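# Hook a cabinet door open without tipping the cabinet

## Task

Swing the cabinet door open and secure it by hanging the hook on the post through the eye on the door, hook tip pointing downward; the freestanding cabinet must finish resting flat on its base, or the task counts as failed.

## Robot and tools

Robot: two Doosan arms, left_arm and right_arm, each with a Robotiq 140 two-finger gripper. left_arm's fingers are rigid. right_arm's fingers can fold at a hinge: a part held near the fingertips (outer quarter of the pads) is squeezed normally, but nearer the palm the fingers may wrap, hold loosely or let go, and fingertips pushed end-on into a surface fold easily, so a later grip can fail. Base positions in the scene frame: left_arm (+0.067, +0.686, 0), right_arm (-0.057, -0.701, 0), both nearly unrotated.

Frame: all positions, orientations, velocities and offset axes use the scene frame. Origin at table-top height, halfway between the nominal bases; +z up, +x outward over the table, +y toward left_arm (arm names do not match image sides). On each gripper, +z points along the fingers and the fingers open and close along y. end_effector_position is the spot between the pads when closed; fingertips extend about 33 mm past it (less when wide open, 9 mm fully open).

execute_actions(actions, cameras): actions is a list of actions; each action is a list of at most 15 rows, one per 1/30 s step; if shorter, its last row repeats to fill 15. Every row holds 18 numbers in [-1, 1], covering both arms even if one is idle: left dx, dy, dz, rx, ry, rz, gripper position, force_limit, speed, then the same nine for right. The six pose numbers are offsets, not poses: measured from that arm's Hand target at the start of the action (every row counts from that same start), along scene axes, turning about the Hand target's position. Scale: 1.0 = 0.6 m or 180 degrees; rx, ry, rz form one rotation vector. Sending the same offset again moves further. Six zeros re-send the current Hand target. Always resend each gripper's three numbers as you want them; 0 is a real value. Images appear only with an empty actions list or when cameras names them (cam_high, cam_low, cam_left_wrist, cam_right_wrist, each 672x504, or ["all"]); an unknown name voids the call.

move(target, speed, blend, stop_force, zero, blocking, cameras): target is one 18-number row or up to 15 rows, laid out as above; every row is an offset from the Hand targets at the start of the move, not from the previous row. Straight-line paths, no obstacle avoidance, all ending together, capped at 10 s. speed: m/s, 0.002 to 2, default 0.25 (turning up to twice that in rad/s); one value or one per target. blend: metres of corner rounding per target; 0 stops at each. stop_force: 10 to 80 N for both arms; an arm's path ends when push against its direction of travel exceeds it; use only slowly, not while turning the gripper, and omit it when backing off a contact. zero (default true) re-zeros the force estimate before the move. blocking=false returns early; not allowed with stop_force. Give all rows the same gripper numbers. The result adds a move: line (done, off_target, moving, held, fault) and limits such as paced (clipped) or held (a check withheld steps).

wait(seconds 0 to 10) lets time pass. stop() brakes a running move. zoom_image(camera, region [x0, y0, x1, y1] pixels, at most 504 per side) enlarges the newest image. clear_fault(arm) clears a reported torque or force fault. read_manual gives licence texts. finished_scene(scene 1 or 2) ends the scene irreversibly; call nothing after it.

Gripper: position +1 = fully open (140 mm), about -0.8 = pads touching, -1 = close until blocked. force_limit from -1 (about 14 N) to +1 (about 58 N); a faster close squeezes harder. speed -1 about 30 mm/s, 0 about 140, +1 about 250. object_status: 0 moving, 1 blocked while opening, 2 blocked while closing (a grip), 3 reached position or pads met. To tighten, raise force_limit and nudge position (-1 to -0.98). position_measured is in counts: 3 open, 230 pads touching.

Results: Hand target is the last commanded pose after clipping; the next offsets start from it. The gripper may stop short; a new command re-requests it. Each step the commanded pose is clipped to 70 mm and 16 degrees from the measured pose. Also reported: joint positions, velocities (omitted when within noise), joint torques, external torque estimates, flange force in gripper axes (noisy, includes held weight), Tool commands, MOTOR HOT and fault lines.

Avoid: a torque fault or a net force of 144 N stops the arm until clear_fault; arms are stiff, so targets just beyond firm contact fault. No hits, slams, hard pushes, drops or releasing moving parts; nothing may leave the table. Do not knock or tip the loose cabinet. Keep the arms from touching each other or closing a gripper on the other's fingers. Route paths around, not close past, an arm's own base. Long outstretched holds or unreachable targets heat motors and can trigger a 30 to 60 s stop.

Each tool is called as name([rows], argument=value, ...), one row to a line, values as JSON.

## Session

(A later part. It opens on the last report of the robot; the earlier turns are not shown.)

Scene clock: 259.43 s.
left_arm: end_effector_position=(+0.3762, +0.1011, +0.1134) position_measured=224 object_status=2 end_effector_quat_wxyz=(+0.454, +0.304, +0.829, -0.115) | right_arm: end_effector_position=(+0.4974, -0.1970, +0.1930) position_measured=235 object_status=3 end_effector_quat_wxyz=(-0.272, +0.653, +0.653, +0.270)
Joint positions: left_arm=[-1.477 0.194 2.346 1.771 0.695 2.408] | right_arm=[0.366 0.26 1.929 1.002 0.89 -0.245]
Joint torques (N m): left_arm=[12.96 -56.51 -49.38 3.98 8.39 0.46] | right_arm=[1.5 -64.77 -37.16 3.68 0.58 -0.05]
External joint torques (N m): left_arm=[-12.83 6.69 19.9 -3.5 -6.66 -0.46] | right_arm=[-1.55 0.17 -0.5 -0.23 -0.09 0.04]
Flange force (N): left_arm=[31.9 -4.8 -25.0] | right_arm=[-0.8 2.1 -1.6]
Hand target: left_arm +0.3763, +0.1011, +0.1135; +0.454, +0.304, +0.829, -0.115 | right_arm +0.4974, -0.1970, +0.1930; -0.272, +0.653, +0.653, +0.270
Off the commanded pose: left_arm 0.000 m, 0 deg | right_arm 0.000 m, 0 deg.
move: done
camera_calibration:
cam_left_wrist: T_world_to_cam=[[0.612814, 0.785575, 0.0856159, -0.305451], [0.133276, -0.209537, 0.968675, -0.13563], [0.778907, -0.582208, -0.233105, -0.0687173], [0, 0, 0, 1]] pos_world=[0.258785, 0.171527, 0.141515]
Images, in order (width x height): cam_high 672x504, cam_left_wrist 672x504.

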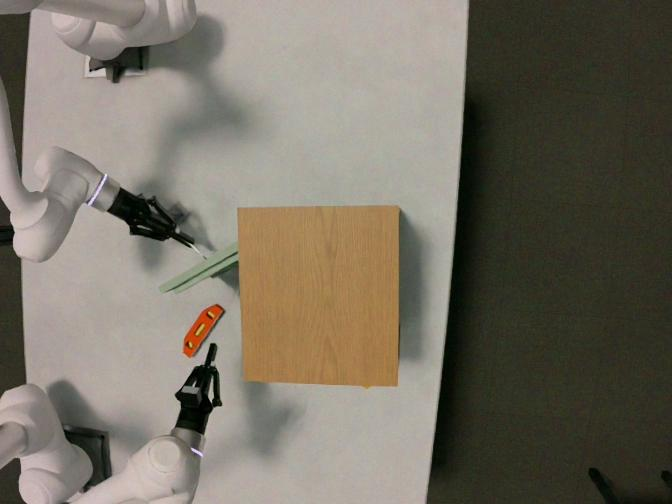

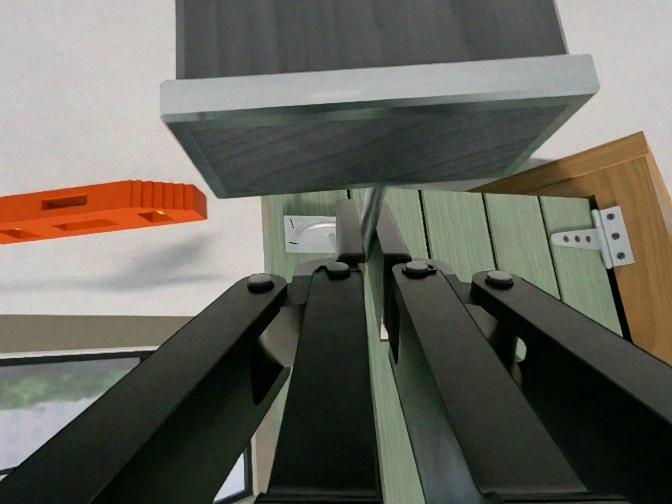

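zoom_image(camera="cam_left_wrist", region=[250, 170, 450, 320])

Scaled by 2.520 from the camera's 672x504 image, which has a finer 960x720 frame.

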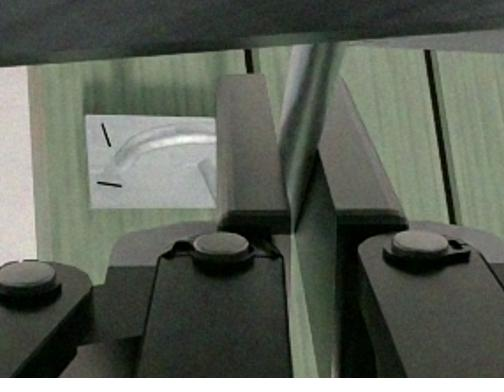

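move([
  [-0.0082,0.0048,0.0103,-0.0164,-0.029,0,-1,0,-1,0,0,0,0,0,0,-1,-1,0.5],
  [-0.0228,-0.0153,0.0103,-0.0199,-0.027,-0.0778,-1,0,-1,0,0,0,0,0,0,-1,-1,0.5],
], speed=0.1, cameras=["cam_left_wrist","cam_high"])

zoom_image(camera="cam_high", region=[150, 200, 250, 290])

zoom_image(camera="cam_left_wrist", region=[250, 150, 450, 320])

Scene clock: 293.93 s.
left_arm: end_effector_position=(+0.3626, +0.0919, +0.1197) position_measured=224 object_status=2 end_effector_quat_wxyz=(+0.481, +0.393, +0.762, -0.183) | right_arm: end_effector_position=(+0.4974, -0.1970, +0.1930) position_measured=235 object_status=3 end_effector_quat_wxyz=(-0.272, +0.653, +0.653, +0.270)
Joint positions: left_arm=[-1.416 0.18 2.445 2.297 0.678 2.116] | right_arm=[0.366 0.26 1.929 1.002 0.89 -0.245]
Joint torques (N m): left_arm=[1.81 -46.89 -27.29 -1.11 2.37 0.37] | right_arm=[1.53 -64.48 -37.11 3.67 0.58 -0.02]
External joint torques (N m): left_arm=[-1.76 1.72 0.95 0.3 -0.11 -0.37] | right_arm=[-1.74 -0.23 -0.7 -0.2 -0.1 0.02]
Flange force (N): left_arm=[5.7 -3.2 1.6] | right_arm=[-0.8 2.0 -2.2]
Hand target: left_arm +0.3626, +0.0919, +0.1196; +0.481, +0.393, +0.762, -0.183 | right_arm +0.4974, -0.1970, +0.1930; -0.272, +0.653, +0.653, +0.270
Off the commanded pose: left_arm 0.000 m, 0 deg | right_arm 0.000 m, 0 deg.
move: done
camera_calibration:
cam_left_wrist: T_world_to_cam=[[0.777769, 0.620442, 0.100633, -0.336784], [0.00386897, -0.164826, 0.986315, -0.101105], [0.628538, -0.766736, -0.130597, -0.00274964], [0, 0, 0, 1]] pos_world=[0.26406, 0.190182, 0.133253]
Images, in order (width x height): cam_high 672x504, cam_left_wrist 672x504.

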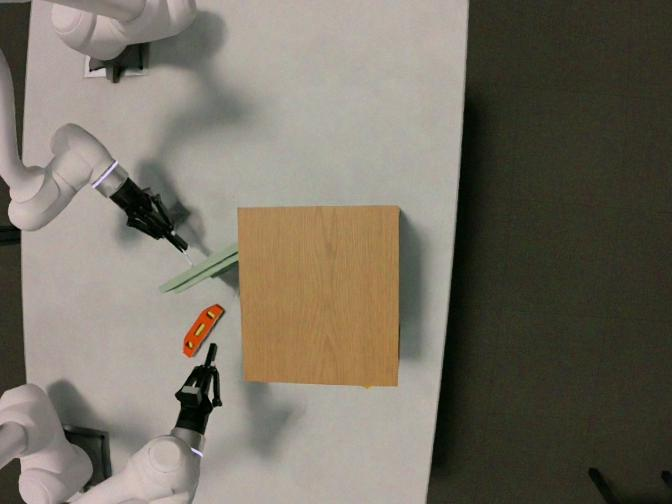

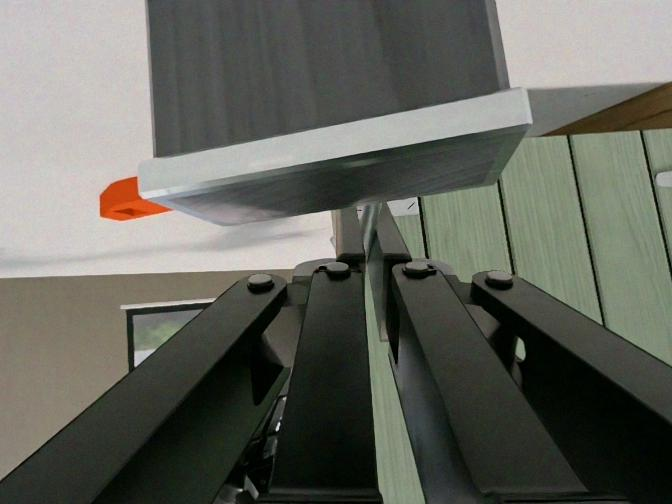

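Scaled by 5.040 from the camera's 672x504 image, which has a finer 960x720 frame.

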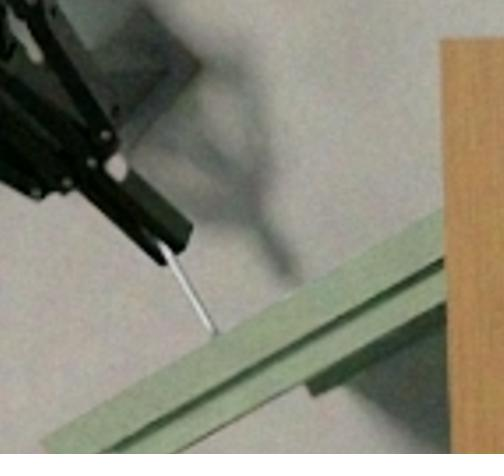

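Scaled by 2.520 from the camera's 672x504 image, which has a finer 960x720 frame.

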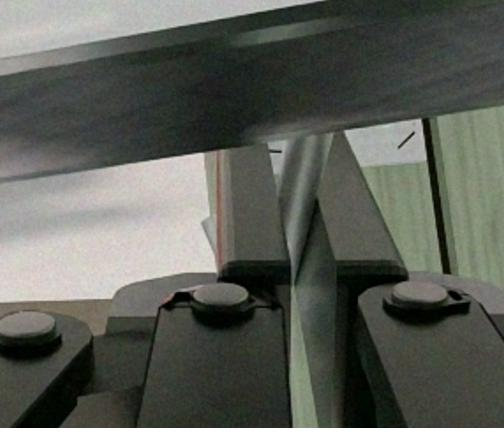

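move([
  [0,0,0,0,0,0,-1,0,-1,0.083,0.0,0.5,0,0,0,-1,-1,0.5],
  [0,0,0,0,0,0,-1,0,-1,0.083,0.417,0.717,0,0,0,-1,-1,0.5],
], speed=0.4, blend=[0.08,0], cameras=["cam_right_wrist"])

zoom_image(camera="cam_right_wrist", region=[140, 300, 310, 430])

Scene clock: 321.20 s.
left_arm: end_effector_position=(+0.3626, +0.0919, +0.1196) position_measured=224 object_status=2 end_effector_quat_wxyz=(+0.481, +0.393, +0.762, -0.183) | right_arm: end_effector_position=(+0.5472, +0.0532, +0.6232) position_measured=235 object_status=3 end_effector_quat_wxyz=(-0.272, +0.653, +0.653, +0.270)
Joint positions: left_arm=[-1.416 0.18 2.445 2.297 0.678 2.116] | right_arm=[0.637 0.423 0.895 0.613 1.323 0.668]
Joint torques (N m): left_arm=[2.03 -47.16 -27.36 -1.1 2.39 0.4] | right_arm=[1.79 -84.62 -41.67 5.17 -1.13 -0.03]
External joint torques (N m): left_arm=[-1.93 1.98 1.14 0.29 -0.13 -0.39] | right_arm=[-1.99 -0.21 -0.17 -0.16 -0.14 0.03]
Flange force (N): left_arm=[6.4 -3.7 1.7] | right_arm=[-1.1 1.4 -1.4]
Hand target: left_arm +0.3626, +0.0919, +0.1196; +0.481, +0.393, +0.762, -0.183 | right_arm +0.5472, +0.0532, +0.6232; -0.272, +0.653, +0.653, +0.270
Off the commanded pose: left_arm 0.000 m, 0 deg | right_arm 0.000 m, 0 deg.
move: done
camera_calibration:
cam_right_wrist: T_world_to_cam=[[0.999856, -0.0167384, 0.00292283, -0.54177], [-0.0139894, -0.908552, -0.417537, 0.321954], [0.00964444, 0.417436, -0.908655, 0.682663], [0, 0, 0, 1]] pos_world=[0.539612, -0.001524, 0.756316]
Images, in order (width x height): cam_right_wrist 672x504.

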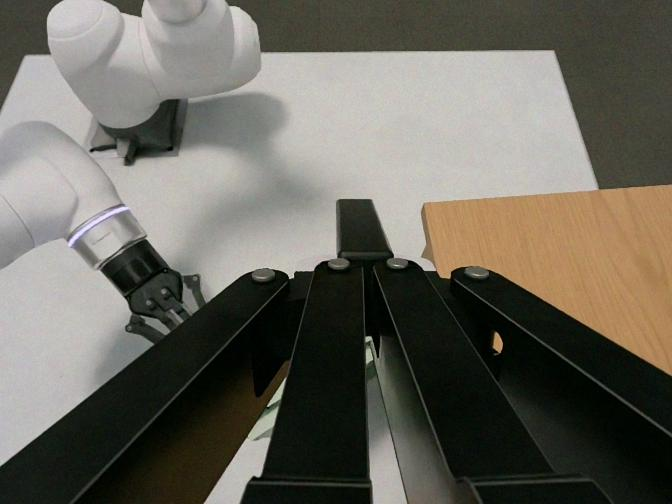

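Scaled by 2.965 from the camera's 672x504 image, which has a finer 960x720 frame.

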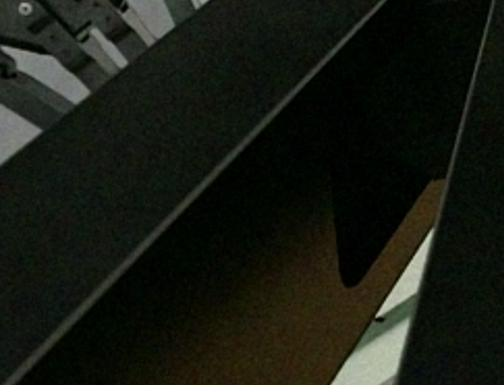

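move(target=[0,0,0,0,0,0,-1,0,-1,0,0.05,-0.05,-0.25,0,0,-1,-1,0.5], speed=0.5, cameras=["cam_right_wrist"])

zoom_image(camera="cam_right_wrist", region=[170, 120, 320, 230])

Scene clock: 328.10 s.
left_arm: end_effector_position=(+0.3626, +0.0919, +0.1196) position_measured=224 object_status=2 end_effector_quat_wxyz=(+0.481, +0.393, +0.762, -0.183) | right_arm: end_effector_position=(+0.5463, +0.0820, +0.5918) position_measured=235 object_status=3 end_effector_quat_wxyz=(-0.018, +0.702, +0.700, +0.130)
Joint positions: left_arm=[-1.416 0.18 2.445 2.297 0.678 2.116] | right_arm=[0.846 0.853 0.035 0.014 1.99 0.884]
Joint torques (N m): left_arm=[1.97 -47 -27.3 -1.07 2.37 0.42] | right_arm=[1.34 -112.83 -33.45 3.7 -0.6 -0.03]
External joint torques (N m): left_arm=[-2.06 1.88 0.97 0.28 -0.11 -0.41] | right_arm=[-1.89 -0.13 -0.34 -0.27 -0.18 0.03]
Flange force (N): left_arm=[6.1 -4.0 1.6] | right_arm=[0.0 0.0 0.0]
Hand target: left_arm +0.3626, +0.0919, +0.1196; +0.481, +0.393, +0.762, -0.183 | right_arm +0.5472, +0.0832, +0.5932; -0.001, +0.708, +0.707, +0.000
Off the commanded pose: left_arm 0.000 m, 0 deg | right_arm 0.002 m, 15 deg.
elbow stopped short (right arm): the move would have taken joint 3 (elbow) straighter than the controller allows.
move: off_target (right_arm)
camera_calibration:
cam_right_wrist: T_world_to_cam=[[0.985061, -0.0296799, 0.169631, -0.629735], [-0.0538379, -0.988737, 0.139644, 0.033588], [0.163576, -0.14669, -0.975564, 0.64386], [0, 0, 0, 1]] pos_world=[0.516815, 0.108967, 0.730258]
Images, in order (width x height): cam_right_wrist 672x504.

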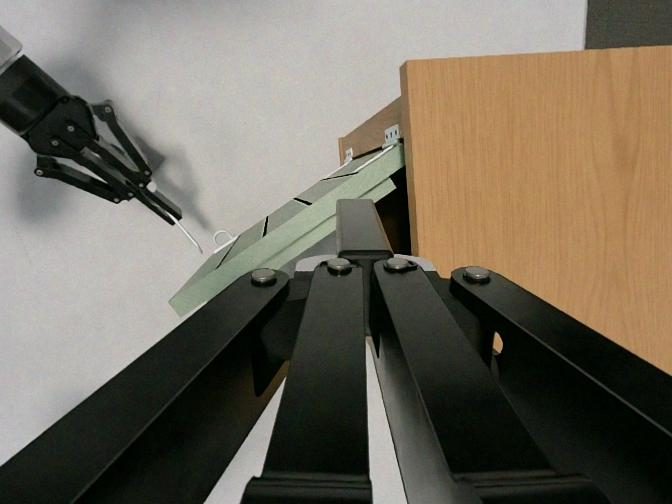

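Scaled by 3.360 from the camera's 672x504 image, which has a finer 960x720 frame.

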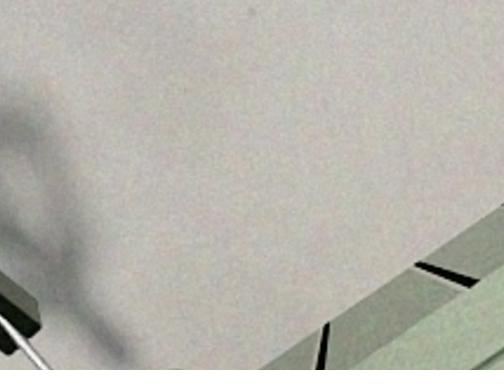

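Excellent view.

zoom_image(camera="cam_right_wrist", region=[140, 170, 270, 300])

Scaled by 3.877 from the camera's 672x504 image, which has a finer 960x720 frame.

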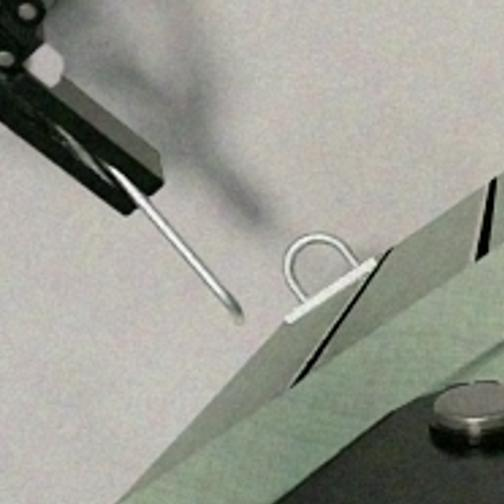

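move([
  [0.0198,0.0127,0,0,0,0.0667,-1,0,-1,0.021,-0.505,-0.155,0.25,0,0,-1,-1,0.5],
  [0.0198,0.0127,0,0,0,0.0667,-1,0,-1,0.021,-0.505,-0.672,0.25,0,0,-1,-1,0.5],
  [0.0198,0.0127,0,0,0,0.0667,-1,0,-1,-0.12,-0.289,-0.672,0.25,0,0,-1,-1,0.5],
  [0.0198,0.0127,0,0,0,0.0667,-1,0,-1,-0.172,-0.174,-0.672,0.25,0,0,-1,-1,0.5],
], speed=[0.4,0.4,0.25,0.08], blend=[0.05,0.03,0.01,0], cameras=["cam_left_wrist","cam_right_wrist","cam_high"])

zoom_image(camera="cam_high", region=[150, 200, 250, 290])

zoom_image(camera="cam_left_wrist", region=[250, 150, 450, 320])

Scene clock: 353.10 s.
left_arm: end_effector_position=(+0.3745, +0.0996, +0.1196) position_measured=224 object_status=2 end_effector_quat_wxyz=(+0.497, +0.312, +0.799, -0.131) | right_arm: end_effector_position=(+0.4440, -0.0212, +0.1899) position_measured=235 object_status=3 end_effector_quat_wxyz=(-0.272, +0.653, +0.653, +0.270)
Joint positions: left_arm=[-1.5 0.218 2.39 1.943 0.794 2.251] | right_arm=[0.645 0.338 1.827 1.022 0.707 -0.047]
Joint torques (N m): left_arm=[15.44 -59.56 -46.08 2.53 11.03 0.68] | right_arm=[1.49 -73.44 -38.05 3.46 0.13 0.02]
External joint torques (N m): left_arm=[-15.4 9.64 18.98 -2.39 -8.93 -0.67] | right_arm=[-1.82 0.09 -0.64 -0.24 -0.05 -0.02]
Flange force (N): left_arm=[32.7 -11.4 -25.3] | right_arm=[-0.2 2.8 -1.3]
Hand target: left_arm +0.3745, +0.0996, +0.1196; +0.497, +0.312, +0.799, -0.131 | right_arm +0.4440, -0.0212, +0.1900; -0.272, +0.653, +0.653, +0.270
Off the commanded pose: left_arm 0.000 m, 0 deg | right_arm 0.000 m, 0 deg.
move: done; limits=paced
camera_calibration:
cam_left_wrist: T_world_to_cam=[[0.631653, 0.768696, 0.100605, -0.310785], [0.0381793, -0.160457, 0.986304, -0.113153], [0.774311, -0.619161, -0.130702, -0.0735751], [0, 0, 0, 1]] pos_world=[0.257599, 0.175188, 0.133253]
cam_right_wrist: T_world_to_cam=[[0.999857, -0.016697, 0.00283181, -0.43853], [-0.0139898, -0.908553, -0.417536, 0.072086], [0.00954445, 0.417436, -0.908656, 0.320997], [0, 0, 0, 1]] pos_world=[0.436412, -0.075824, 0.323016]
Images, in order (width x height): cam_high 672x504, cam_left_wrist 672x504, cam_right_wrist 672x504.

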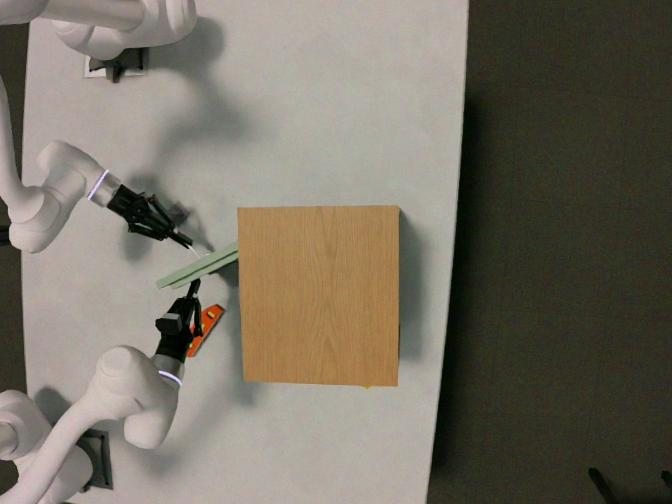

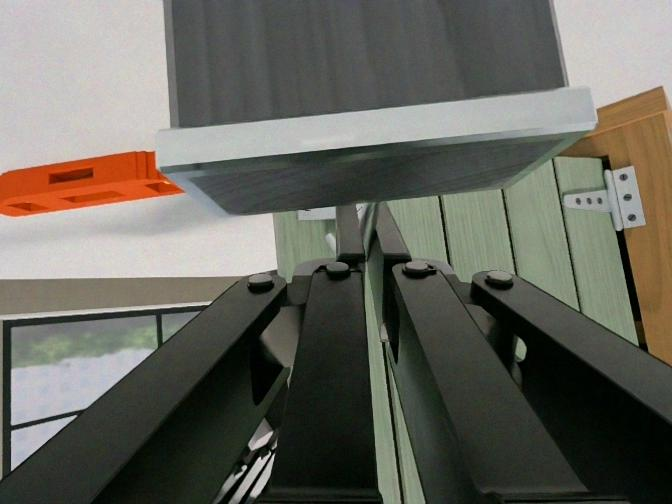

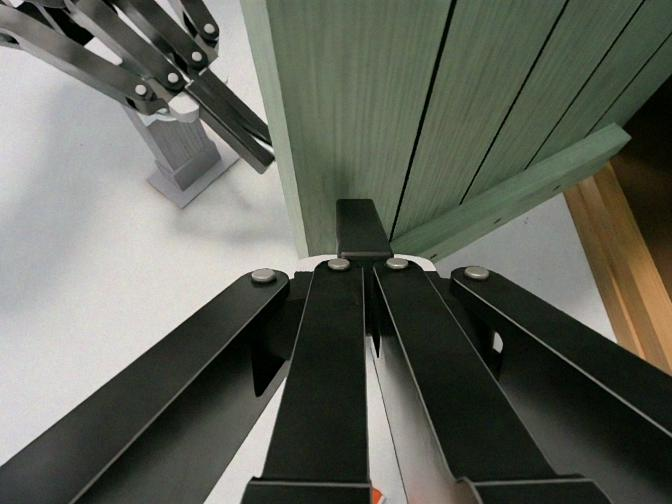

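Scaled by 5.040 from the camera's 672x504 image, which has a finer 960x720 frame.

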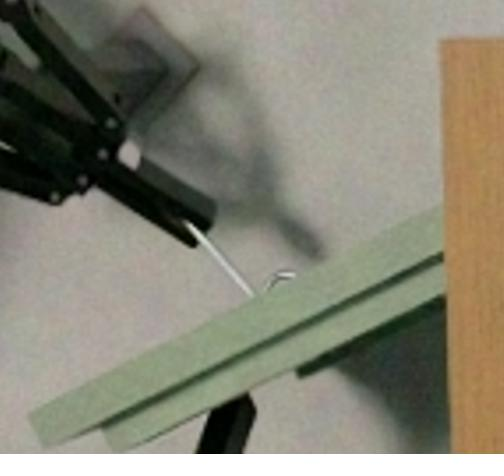

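Scaled by 2.520 from the camera's 672x504 image, which has a finer 960x720 frame.

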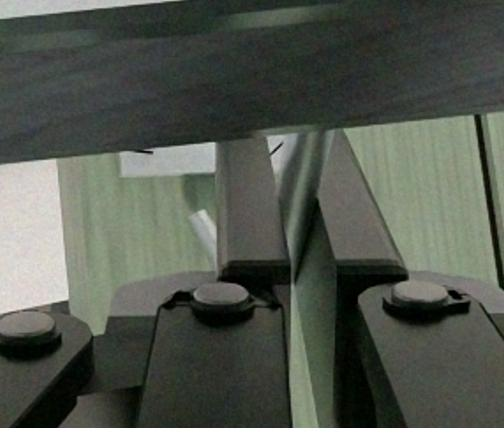

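move([
  [-0.0072,0.0043,0,0.0533,-0.04,-0.0055,-1,0,-1,0,0,0,0,0,0,-1,-1,0.5],
  [-0.0078,0.0037,-0.017,0.084,0.0,-0.0055,-1,0,-1,0,-0.04,0,0,0,0,-1,-1,0.5],
], speed=0.1, blend=[0.003,0], cameras=["cam_left_wrist","cam_high"])

zoom_image(camera="cam_high", region=[150, 200, 250, 290])

zoom_image(camera="cam_left_wrist", region=[250, 150, 450, 320])

Scene clock: 374.27 s.
left_arm: end_effector_position=(+0.3698, +0.1018, +0.1094) position_measured=224 object_status=2 end_effector_quat_wxyz=(+0.451, +0.381, +0.807, -0.029) | right_arm: end_effector_position=(+0.4440, -0.0452, +0.1900) position_measured=235 object_status=3 end_effector_quat_wxyz=(-0.272, +0.653, +0.653, +0.270)
Joint positions: left_arm=[-1.512 0.211 2.303 1.585 0.739 2.764] | right_arm=[0.616 0.316 1.858 1.029 0.723 -0.078]
Joint torques (N m): left_arm=[-6.76 -50.84 -10.94 -4.65 -2.04 0.56] | right_arm=[1.45 -70.85 -37.81 3.41 0.23 -0.04]
External joint torques (N m): left_arm=[6.9 -1.39 -19.13 5.71 3.6 -0.54] | right_arm=[-1.52 -0.14 -0.64 -0.22 -0.07 0.03]
Flange force (N): left_arm=[-21.2 -3.9 29.7] | right_arm=[0.0 2.3 -1.5]
Hand target: left_arm +0.3698, +0.1018, +0.1094; +0.451, +0.381, +0.807, -0.029 | right_arm +0.4440, -0.0452, +0.1900; -0.272, +0.653, +0.653, +0.270
Off the commanded pose: left_arm 0.000 m, 0 deg | right_arm 0.000 m, 0 deg.
move: done
camera_calibration:
cam_left_wrist: T_world_to_cam=[[0.644428, 0.704934, 0.296278, -0.328139], [0.0330642, -0.412788, 0.910227, -0.0666279], [0.76395, -0.57678, -0.28932, -0.0530747], [0, 0, 0, 1]] pos_world=[0.254211, 0.1732, 0.142511]
Images, in order (width x height): cam_high 672x504, cam_left_wrist 672x504.

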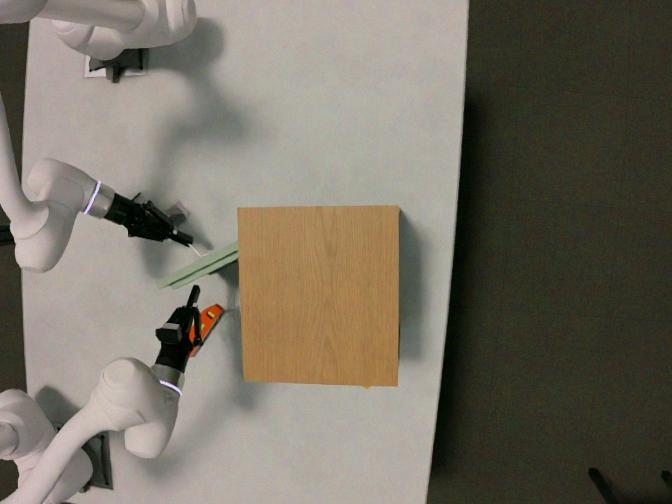

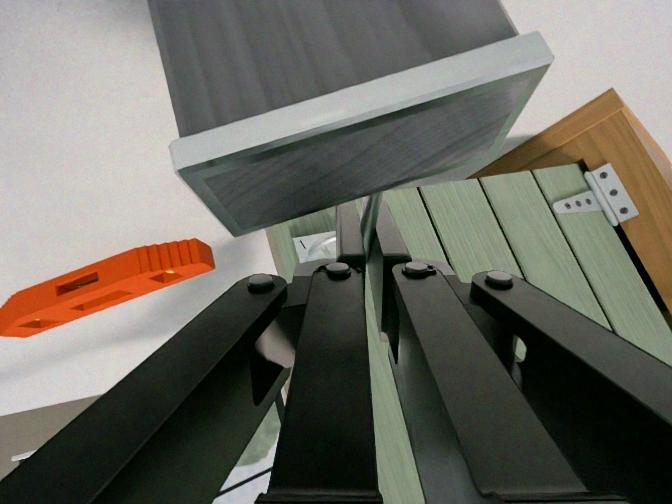

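Scaled by 5.040 from the camera's 672x504 image, which has a finer 960x720 frame.

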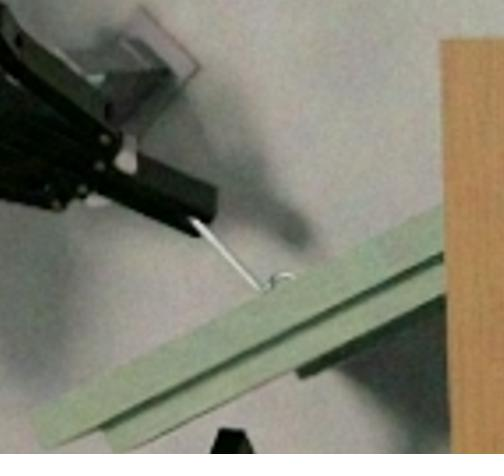

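Scaled by 2.520 from the camera's 672x504 image, which has a finer 960x720 frame.

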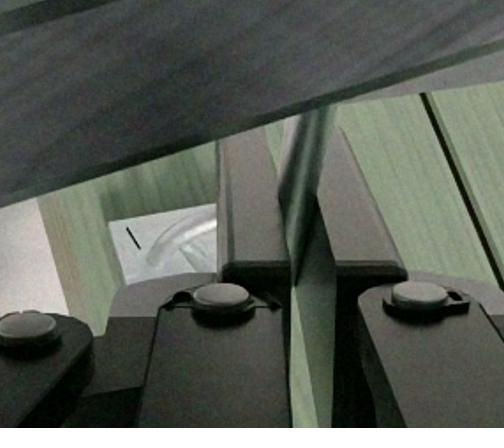

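move([
  [0.0035,-0.0026,0,0,0,0,-1,0,-1,0.08,-0.3,0.35,0,0,0,-1,-1,0.5],
  [0.0035,-0.0026,0,0,0,0,-1,0,-1,0.16,0.212,0.65,-0.22,0,0,-1,-1,0.5],
], speed=0.5, blend=[0.05,0], cameras=["cam_right_wrist"])

zoom_image(camera="cam_right_wrist", region=[120, 160, 280, 320])

Scene clock: 384.90 s.
left_arm: end_effector_position=(+0.3719, +0.1002, +0.1094) position_measured=224 object_status=2 end_effector_quat_wxyz=(+0.451, +0.381, +0.807, -0.029) | right_arm: end_effector_position=(+0.5389, +0.0808, +0.5788) position_measured=235 object_status=3 end_effector_quat_wxyz=(-0.046, +0.704, +0.701, +0.105)
Joint positions: left_arm=[-1.508 0.213 2.299 1.588 0.736 2.766] | right_arm=[0.83 0.864 0.035 0.083 2.024 0.909]
Joint torques (N m): left_arm=[10.37 -52.91 -31.6 1.5 4.9 0.85] | right_arm=[0.94 -112.99 -33.37 3.81 -0.52 -0.03]
External joint torques (N m): left_arm=[-10.3 0.44 1.51 -0.44 -3.35 -0.83] | right_arm=[-1.38 -0.69 -0.39 -0.22 -0.14 0.04]
Flange force (N): left_arm=[8.9 -12.6 -11.9] | right_arm=[0.0 0.0 0.0]
Hand target: left_arm +0.3719, +0.1002, +0.1094; +0.451, +0.381, +0.807, -0.029 | right_arm +0.5400, +0.0820, +0.5800; -0.034, +0.707, +0.706, +0.033
Off the commanded pose: left_arm 0.000 m, 0 deg | right_arm 0.002 m, 8 deg.
elbow stopped short (right arm): the move would have taken joint 3 (elbow) straighter than the controller allows.
move: off_target (right_arm); limits=paced
camera_calibration:
cam_right_wrist: T_world_to_cam=[[0.995067, -0.0257069, 0.0958133, -0.583313], [-0.0390221, -0.98941, 0.139803, 0.0258729], [0.0912047, -0.142852, -0.985533, 0.676666], [0, 0, 0, 1]] pos_world=[0.51973, 0.107267, 0.719148]
Images, in order (width x height): cam_right_wrist 672x504.

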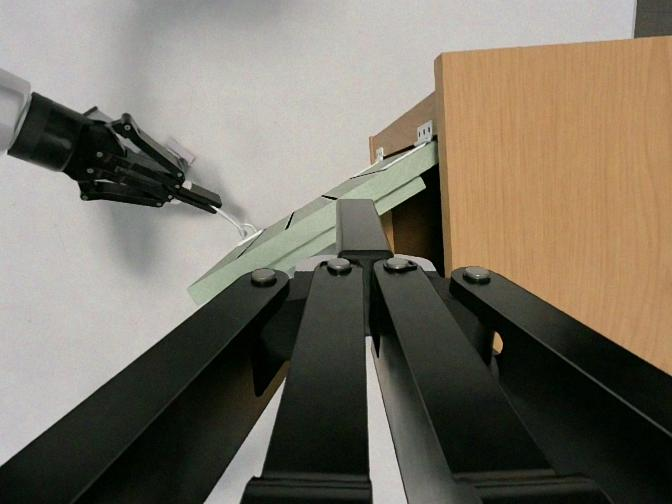

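Scaled by 3.150 from the camera's 672x504 image, which has a finer 960x720 frame.

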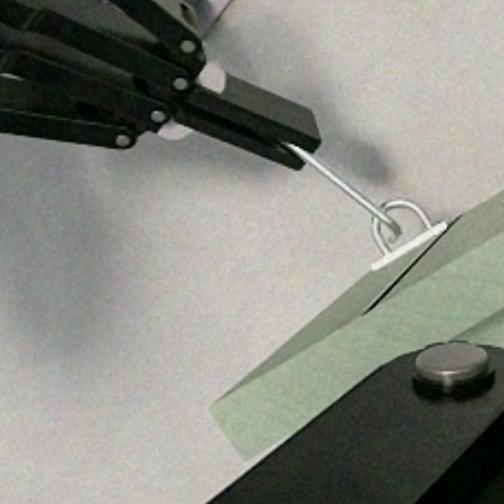

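zoom_image(camera="cam_right_wrist", region=[225, 205, 275, 255])

Scaled by 10.080 from the camera's 672x504 image, which has a finer 960x720 frame.

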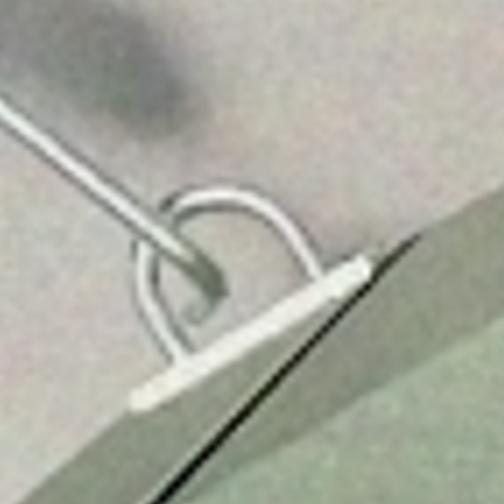

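move(target=[0,0.0024,-0.0175,0.067,0.0155,0.0056,-1,0,-1,0,0,0,0,0,0,-1,-1,0.5], speed=0.06, cameras=["cam_right_wrist"])

zoom_image(camera="cam_right_wrist", region=[225, 205, 275, 255])

Scene clock: 393.53 s.
left_arm: end_effector_position=(+0.3719, +0.1017, +0.0990) position_measured=224 object_status=2 end_effector_quat_wxyz=(+0.389, +0.418, +0.819, +0.050) | right_arm: end_effector_position=(+0.5390, +0.0808, +0.5787) position_measured=235 object_status=3 end_effector_quat_wxyz=(-0.046, +0.704, +0.701, +0.105)
Joint positions: left_arm=[-1.499 0.238 2.198 1.247 0.762 3.193] | right_arm=[0.83 0.865 0.035 0.083 2.024 0.909]
Joint torques (N m): left_arm=[3.16 -48.84 -23.99 -0.45 -0.42 0.84] | right_arm=[1.43 -113.55 -33.43 3.8 -0.55 0]
External joint torques (N m): left_arm=[-3.06 -8.02 -7.94 2.55 1.49 -0.82] | right_arm=[-1.87 -0.67 -0.52 -0.19 -0.11 0]
Flange force (N): left_arm=[-6.4 -1.0 -10.0] | right_arm=[0.0 0.0 0.0]
Hand target: left_arm +0.3719, +0.1017, +0.0989; +0.388, +0.418, +0.819, +0.050 | right_arm +0.5400, +0.0820, +0.5800; -0.034, +0.707, +0.706, +0.033
Off the commanded pose: left_arm 0.000 m, 0 deg | right_arm 0.002 m, 8 deg.
elbow stopped short (right arm): the move would have taken joint 3 (elbow) straighter than the controller allows.
move: off_target (right_arm)
camera_calibration:
cam_right_wrist: T_world_to_cam=[[0.995072, -0.0258187, 0.0957321, -0.583326], [-0.0391302, -0.989393, 0.139896, 0.0258925], [0.0911047, -0.142953, -0.985528, 0.676518], [0, 0, 0, 1]] pos_world=[0.519831, 0.107267, 0.718948]
Images, in order (width x height): cam_right_wrist 672x504.

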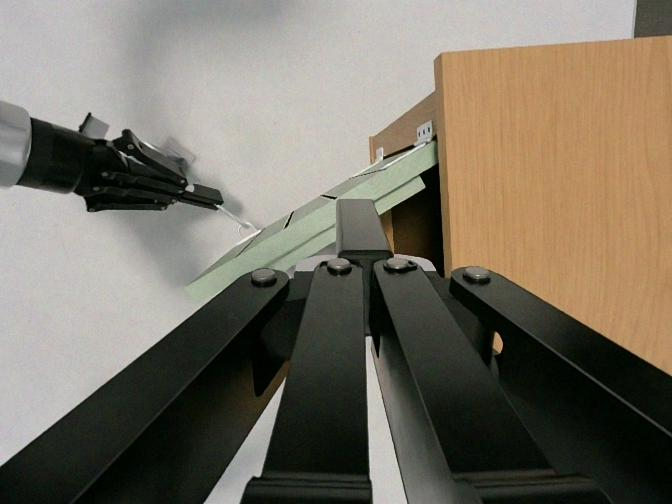

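Scaled by 10.080 from the camera's 672x504 image, which has a finer 960x720 frame.

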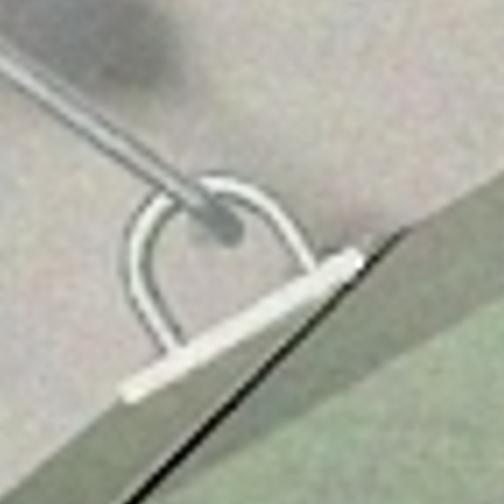

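move(target=[-0.001,-0.0012,-0.0092,0.0167,0.0222,-0.0056,-1,0,-1,0,0,0,0,0,0,-1,-1,0.5], speed=0.05, cameras=["cam_right_wrist"])

zoom_image(camera="cam_right_wrist", region=[225, 205, 275, 255])

Scene clock: 397.57 s.
left_arm: end_effector_position=(+0.3713, +0.1009, +0.0934) position_measured=224 object_status=2 end_effector_quat_wxyz=(+0.349, +0.437, +0.827, +0.054) | right_arm: end_effector_position=(+0.5390, +0.0808, +0.5787) position_measured=235 object_status=3 end_effector_quat_wxyz=(-0.046, +0.704, +0.701, +0.105)
Joint positions: left_arm=[-1.467 0.234 2.167 1.113 0.724 3.368] | right_arm=[0.83 0.865 0.035 0.083 2.024 0.909]
Joint torques (N m): left_arm=[-4.5 -32.65 -15.67 -3.47 -6.4 1.03] | right_arm=[1.48 -113.54 -33.56 3.81 -0.55 -0.08]
External joint torques (N m): left_arm=[4.63 -24.64 -17.06 5.91 7.16 -1.01] | right_arm=[-1.79 -0.56 -0.34 -0.2 -0.11 0.09]
Flange force (N): left_arm=[-18.4 19.8 -27.1] | right_arm=[0.0 0.0 0.0]
Hand target: left_arm +0.3713, +0.1009, +0.0934; +0.349, +0.437, +0.827, +0.054 | right_arm +0.5400, +0.0820, +0.5800; -0.034, +0.707, +0.706, +0.033
Off the commanded pose: left_arm 0.000 m, 0 deg | right_arm 0.002 m, 8 deg.
elbow stopped short (right arm): the move would have taken joint 3 (elbow) straighter than the controller allows.
move: off_target (right_arm)
camera_calibration:
cam_right_wrist: T_world_to_cam=[[0.995072, -0.0258187, 0.0957321, -0.583326], [-0.0391302, -0.989393, 0.139896, 0.0258925], [0.0911047, -0.142953, -0.985528, 0.676518], [0, 0, 0, 1]] pos_world=[0.519831, 0.107267, 0.718948]
Images, in order (width x height): cam_right_wrist 672x504.

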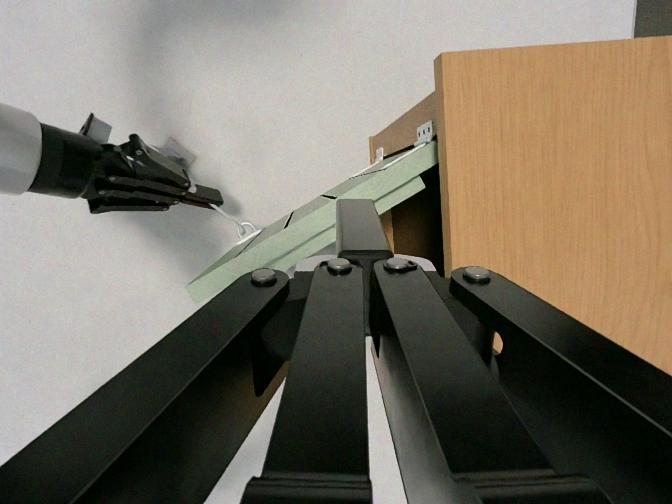

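Scaled by 10.080 from the camera's 672x504 image, which has a finer 960x720 frame.

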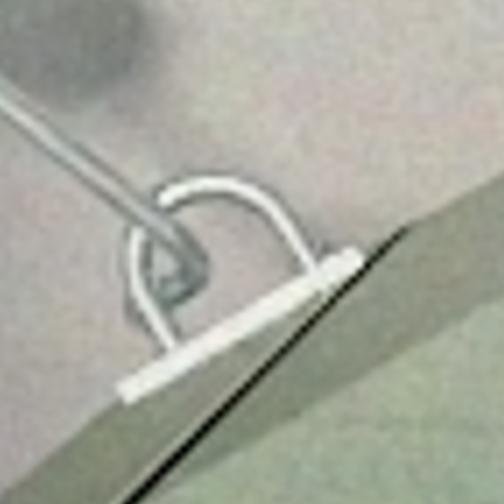

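move([
  [0.001,0.001,0.005,0,0,0.0,-1,0,-1,0,0,0,0,0,0,-1,-1,0.5],
  [0.001,0.001,0.005,0,0,0.0,-0.45,0,-1,0,0,0,0,0,0,-1,-1,0.5],
], speed=0.05, cameras=["cam_right_wrist","cam_left_wrist"])

zoom_image(camera="cam_right_wrist", region=[195, 185, 275, 255])

Scene clock: 403.77 s.
left_arm: end_effector_position=(+0.3719, +0.1016, +0.0964) position_measured=186 object_status=0 end_effector_quat_wxyz=(+0.349, +0.437, +0.827, +0.054) | right_arm: end_effector_position=(+0.5390, +0.0808, +0.5787) position_measured=235 object_status=3 end_effector_quat_wxyz=(-0.046, +0.704, +0.701, +0.105)
Joint positions: left_arm=[-1.465 0.229 2.166 1.107 0.726 3.377] | right_arm=[0.83 0.865 0.035 0.083 2.024 0.909]
Joint torques (N m): left_arm=[1.89 -58.42 -33.81 2.13 0.78 0.39] | right_arm=[1.5 -113.51 -33.32 3.79 -0.52 -0.03]
External joint torques (N m): left_arm=[-1.74 1.5 0.97 0.33 -0.03 -0.37] | right_arm=[-1.27 -0.46 -0.53 -0.17 -0.14 0.03]
Flange force (N): left_arm=[3.5 -4.3 1.4] | right_arm=[0.0 0.0 0.0]
Hand target: left_arm +0.3719, +0.1015, +0.0964; +0.349, +0.437, +0.827, +0.054 | right_arm +0.5400, +0.0820, +0.5800; -0.034, +0.707, +0.706, +0.033
Off the commanded pose: left_arm 0.000 m, 0 deg | right_arm 0.002 m, 8 deg.
elbow stopped short (right arm): the move would have taken joint 3 (elbow) straighter than the controller allows.
move: off_target (right_arm)
camera_calibration:
cam_left_wrist: T_world_to_cam=[[0.688688, 0.609254, 0.393089, -0.341649], [0.127554, -0.635498, 0.761494, -0.0531449], [0.71375, -0.474291, -0.515372, -0.0285184], [0, 0, 0, 1]] pos_world=[0.262423, 0.160851, 0.16007]
cam_right_wrist: T_world_to_cam=[[0.995072, -0.0258187, 0.0957321, -0.583326], [-0.0391302, -0.989393, 0.139896, 0.0258925], [0.0911047, -0.142953, -0.985528, 0.676518], [0, 0, 0, 1]] pos_world=[0.519831, 0.107267, 0.718948]
Images, in order (width x height): cam_left_wrist 672x504, cam_right_wrist 672x504.

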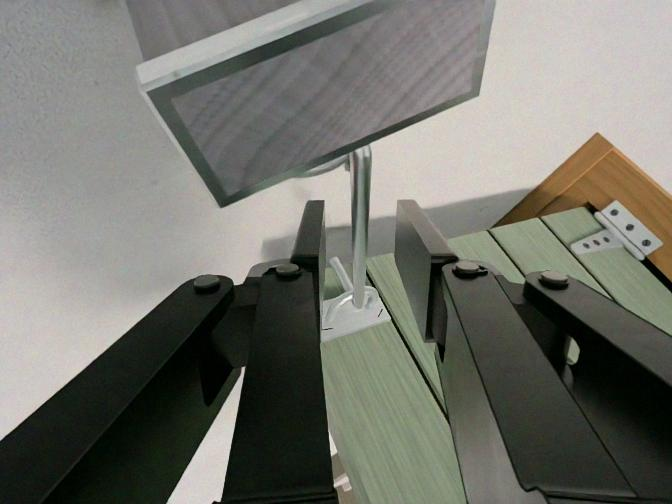

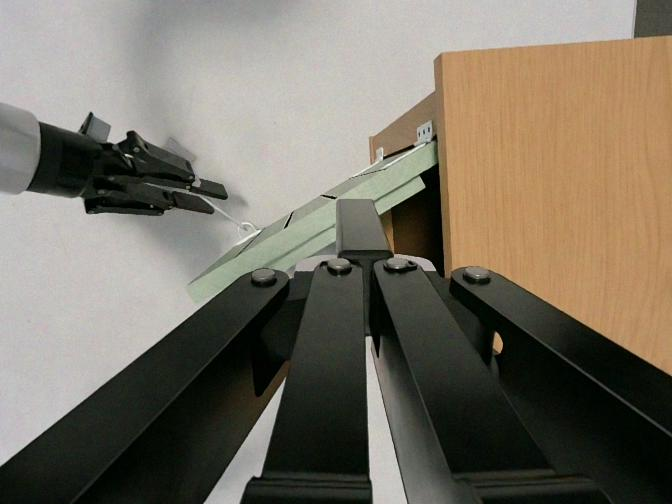

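Scaled by 6.300 from the camera's 672x504 image, which has a finer 960x720 frame.

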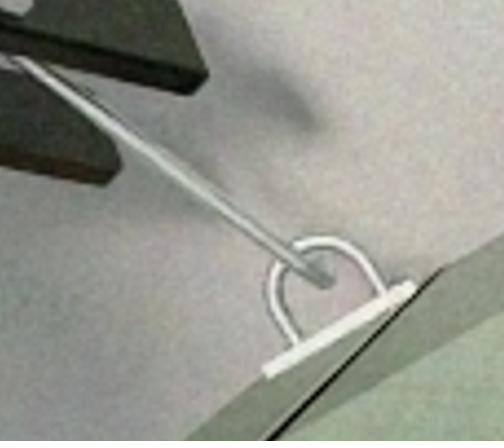

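zoom_image(camera="cam_left_wrist", region=[300, 230, 420, 350])

Scaled by 4.200 from the camera's 672x504 image, which has a finer 960x720 frame.

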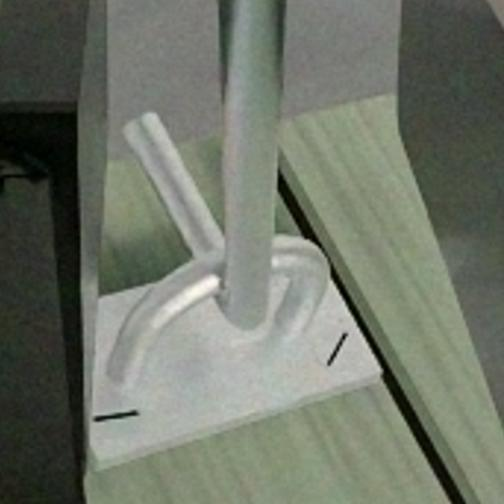

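move([
  [-0.125,0.043,0.15,0,0,0.0,-0.45,0,-1,0,0,0,0,0,0,-1,-1,0.5],
  [-0.16,0.25,0.4,0,0,0.0,-0.45,0,-1,0,0,0,0,0,0,-1,-1,0.5],
], speed=[0.12,0.3], blend=[0.03,0], cameras=["cam_right_wrist","cam_high"])

zoom_image(camera="cam_right_wrist", region=[195, 185, 275, 255])

Scene clock: 413.70 s.
left_arm: end_effector_position=(+0.2759, +0.2515, +0.3363) position_measured=186 object_status=3 end_effector_quat_wxyz=(+0.349, +0.437, +0.827, +0.054) | right_arm: end_effector_position=(+0.5391, +0.0808, +0.5787) position_measured=235 object_status=3 end_effector_quat_wxyz=(-0.046, +0.704, +0.701, +0.105)
Joint positions: left_arm=[-1.678 -0.285 2.149 0.762 1.193 3.761] | right_arm=[0.83 0.865 0.035 0.083 2.024 0.909]
Joint torques (N m): left_arm=[1.84 -13.92 -43.25 4.47 0.14 0.46] | right_arm=[1.34 -113.66 -33.39 3.83 -0.55 -0.05]
External joint torques (N m): left_arm=[-1.84 1.32 0.76 0.31 -0.08 -0.44] | right_arm=[-1.28 -0.92 -0.67 -0.19 -0.11 0.05]
Flange force (N): left_arm=[2.7 -5.9 -1.2] | right_arm=[0.0 0.0 0.0]
Hand target: left_arm +0.2759, +0.2515, +0.3364; +0.349, +0.437, +0.827, +0.054 | right_arm +0.5400, +0.0820, +0.5800; -0.034, +0.707, +0.706, +0.033
Off the commanded pose: left_arm 0.000 m, 0 deg | right_arm 0.002 m, 8 deg.
elbow stopped short (right arm): the move would have taken joint 3 (elbow) straighter than the controller allows.
move: off_target (right_arm)
camera_calibration:
cam_right_wrist: T_world_to_cam=[[0.995072, -0.0258187, 0.0957321, -0.583326], [-0.0391302, -0.989393, 0.139896, 0.0258925], [0.0911047, -0.142953, -0.985528, 0.676518], [0, 0, 0, 1]] pos_world=[0.519831, 0.107267, 0.718948]
Images, in order (width x height): cam_high 672x504, cam_right_wrist 672x504.

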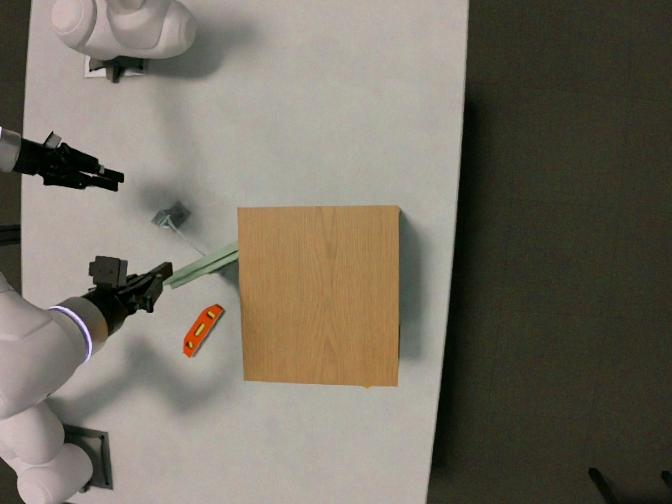

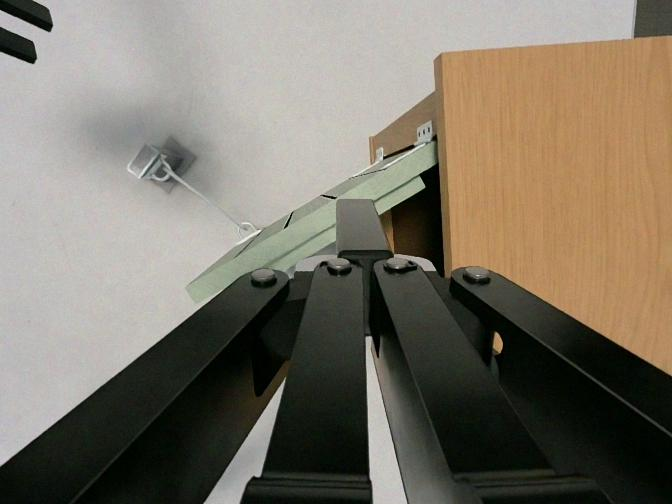

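Scaled by 6.300 from the camera's 672x504 image, which has a finer 960x720 frame.

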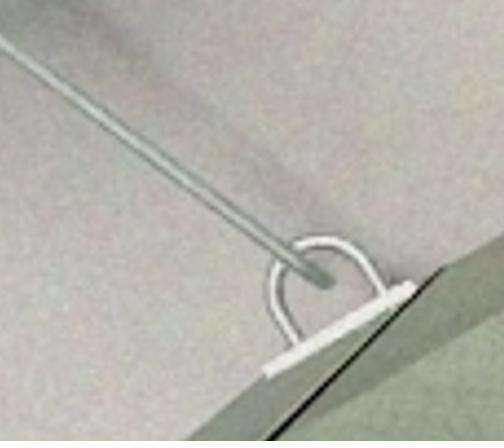

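Hooked.

finished_scene(scene=2)

The scene is finished: the task was done.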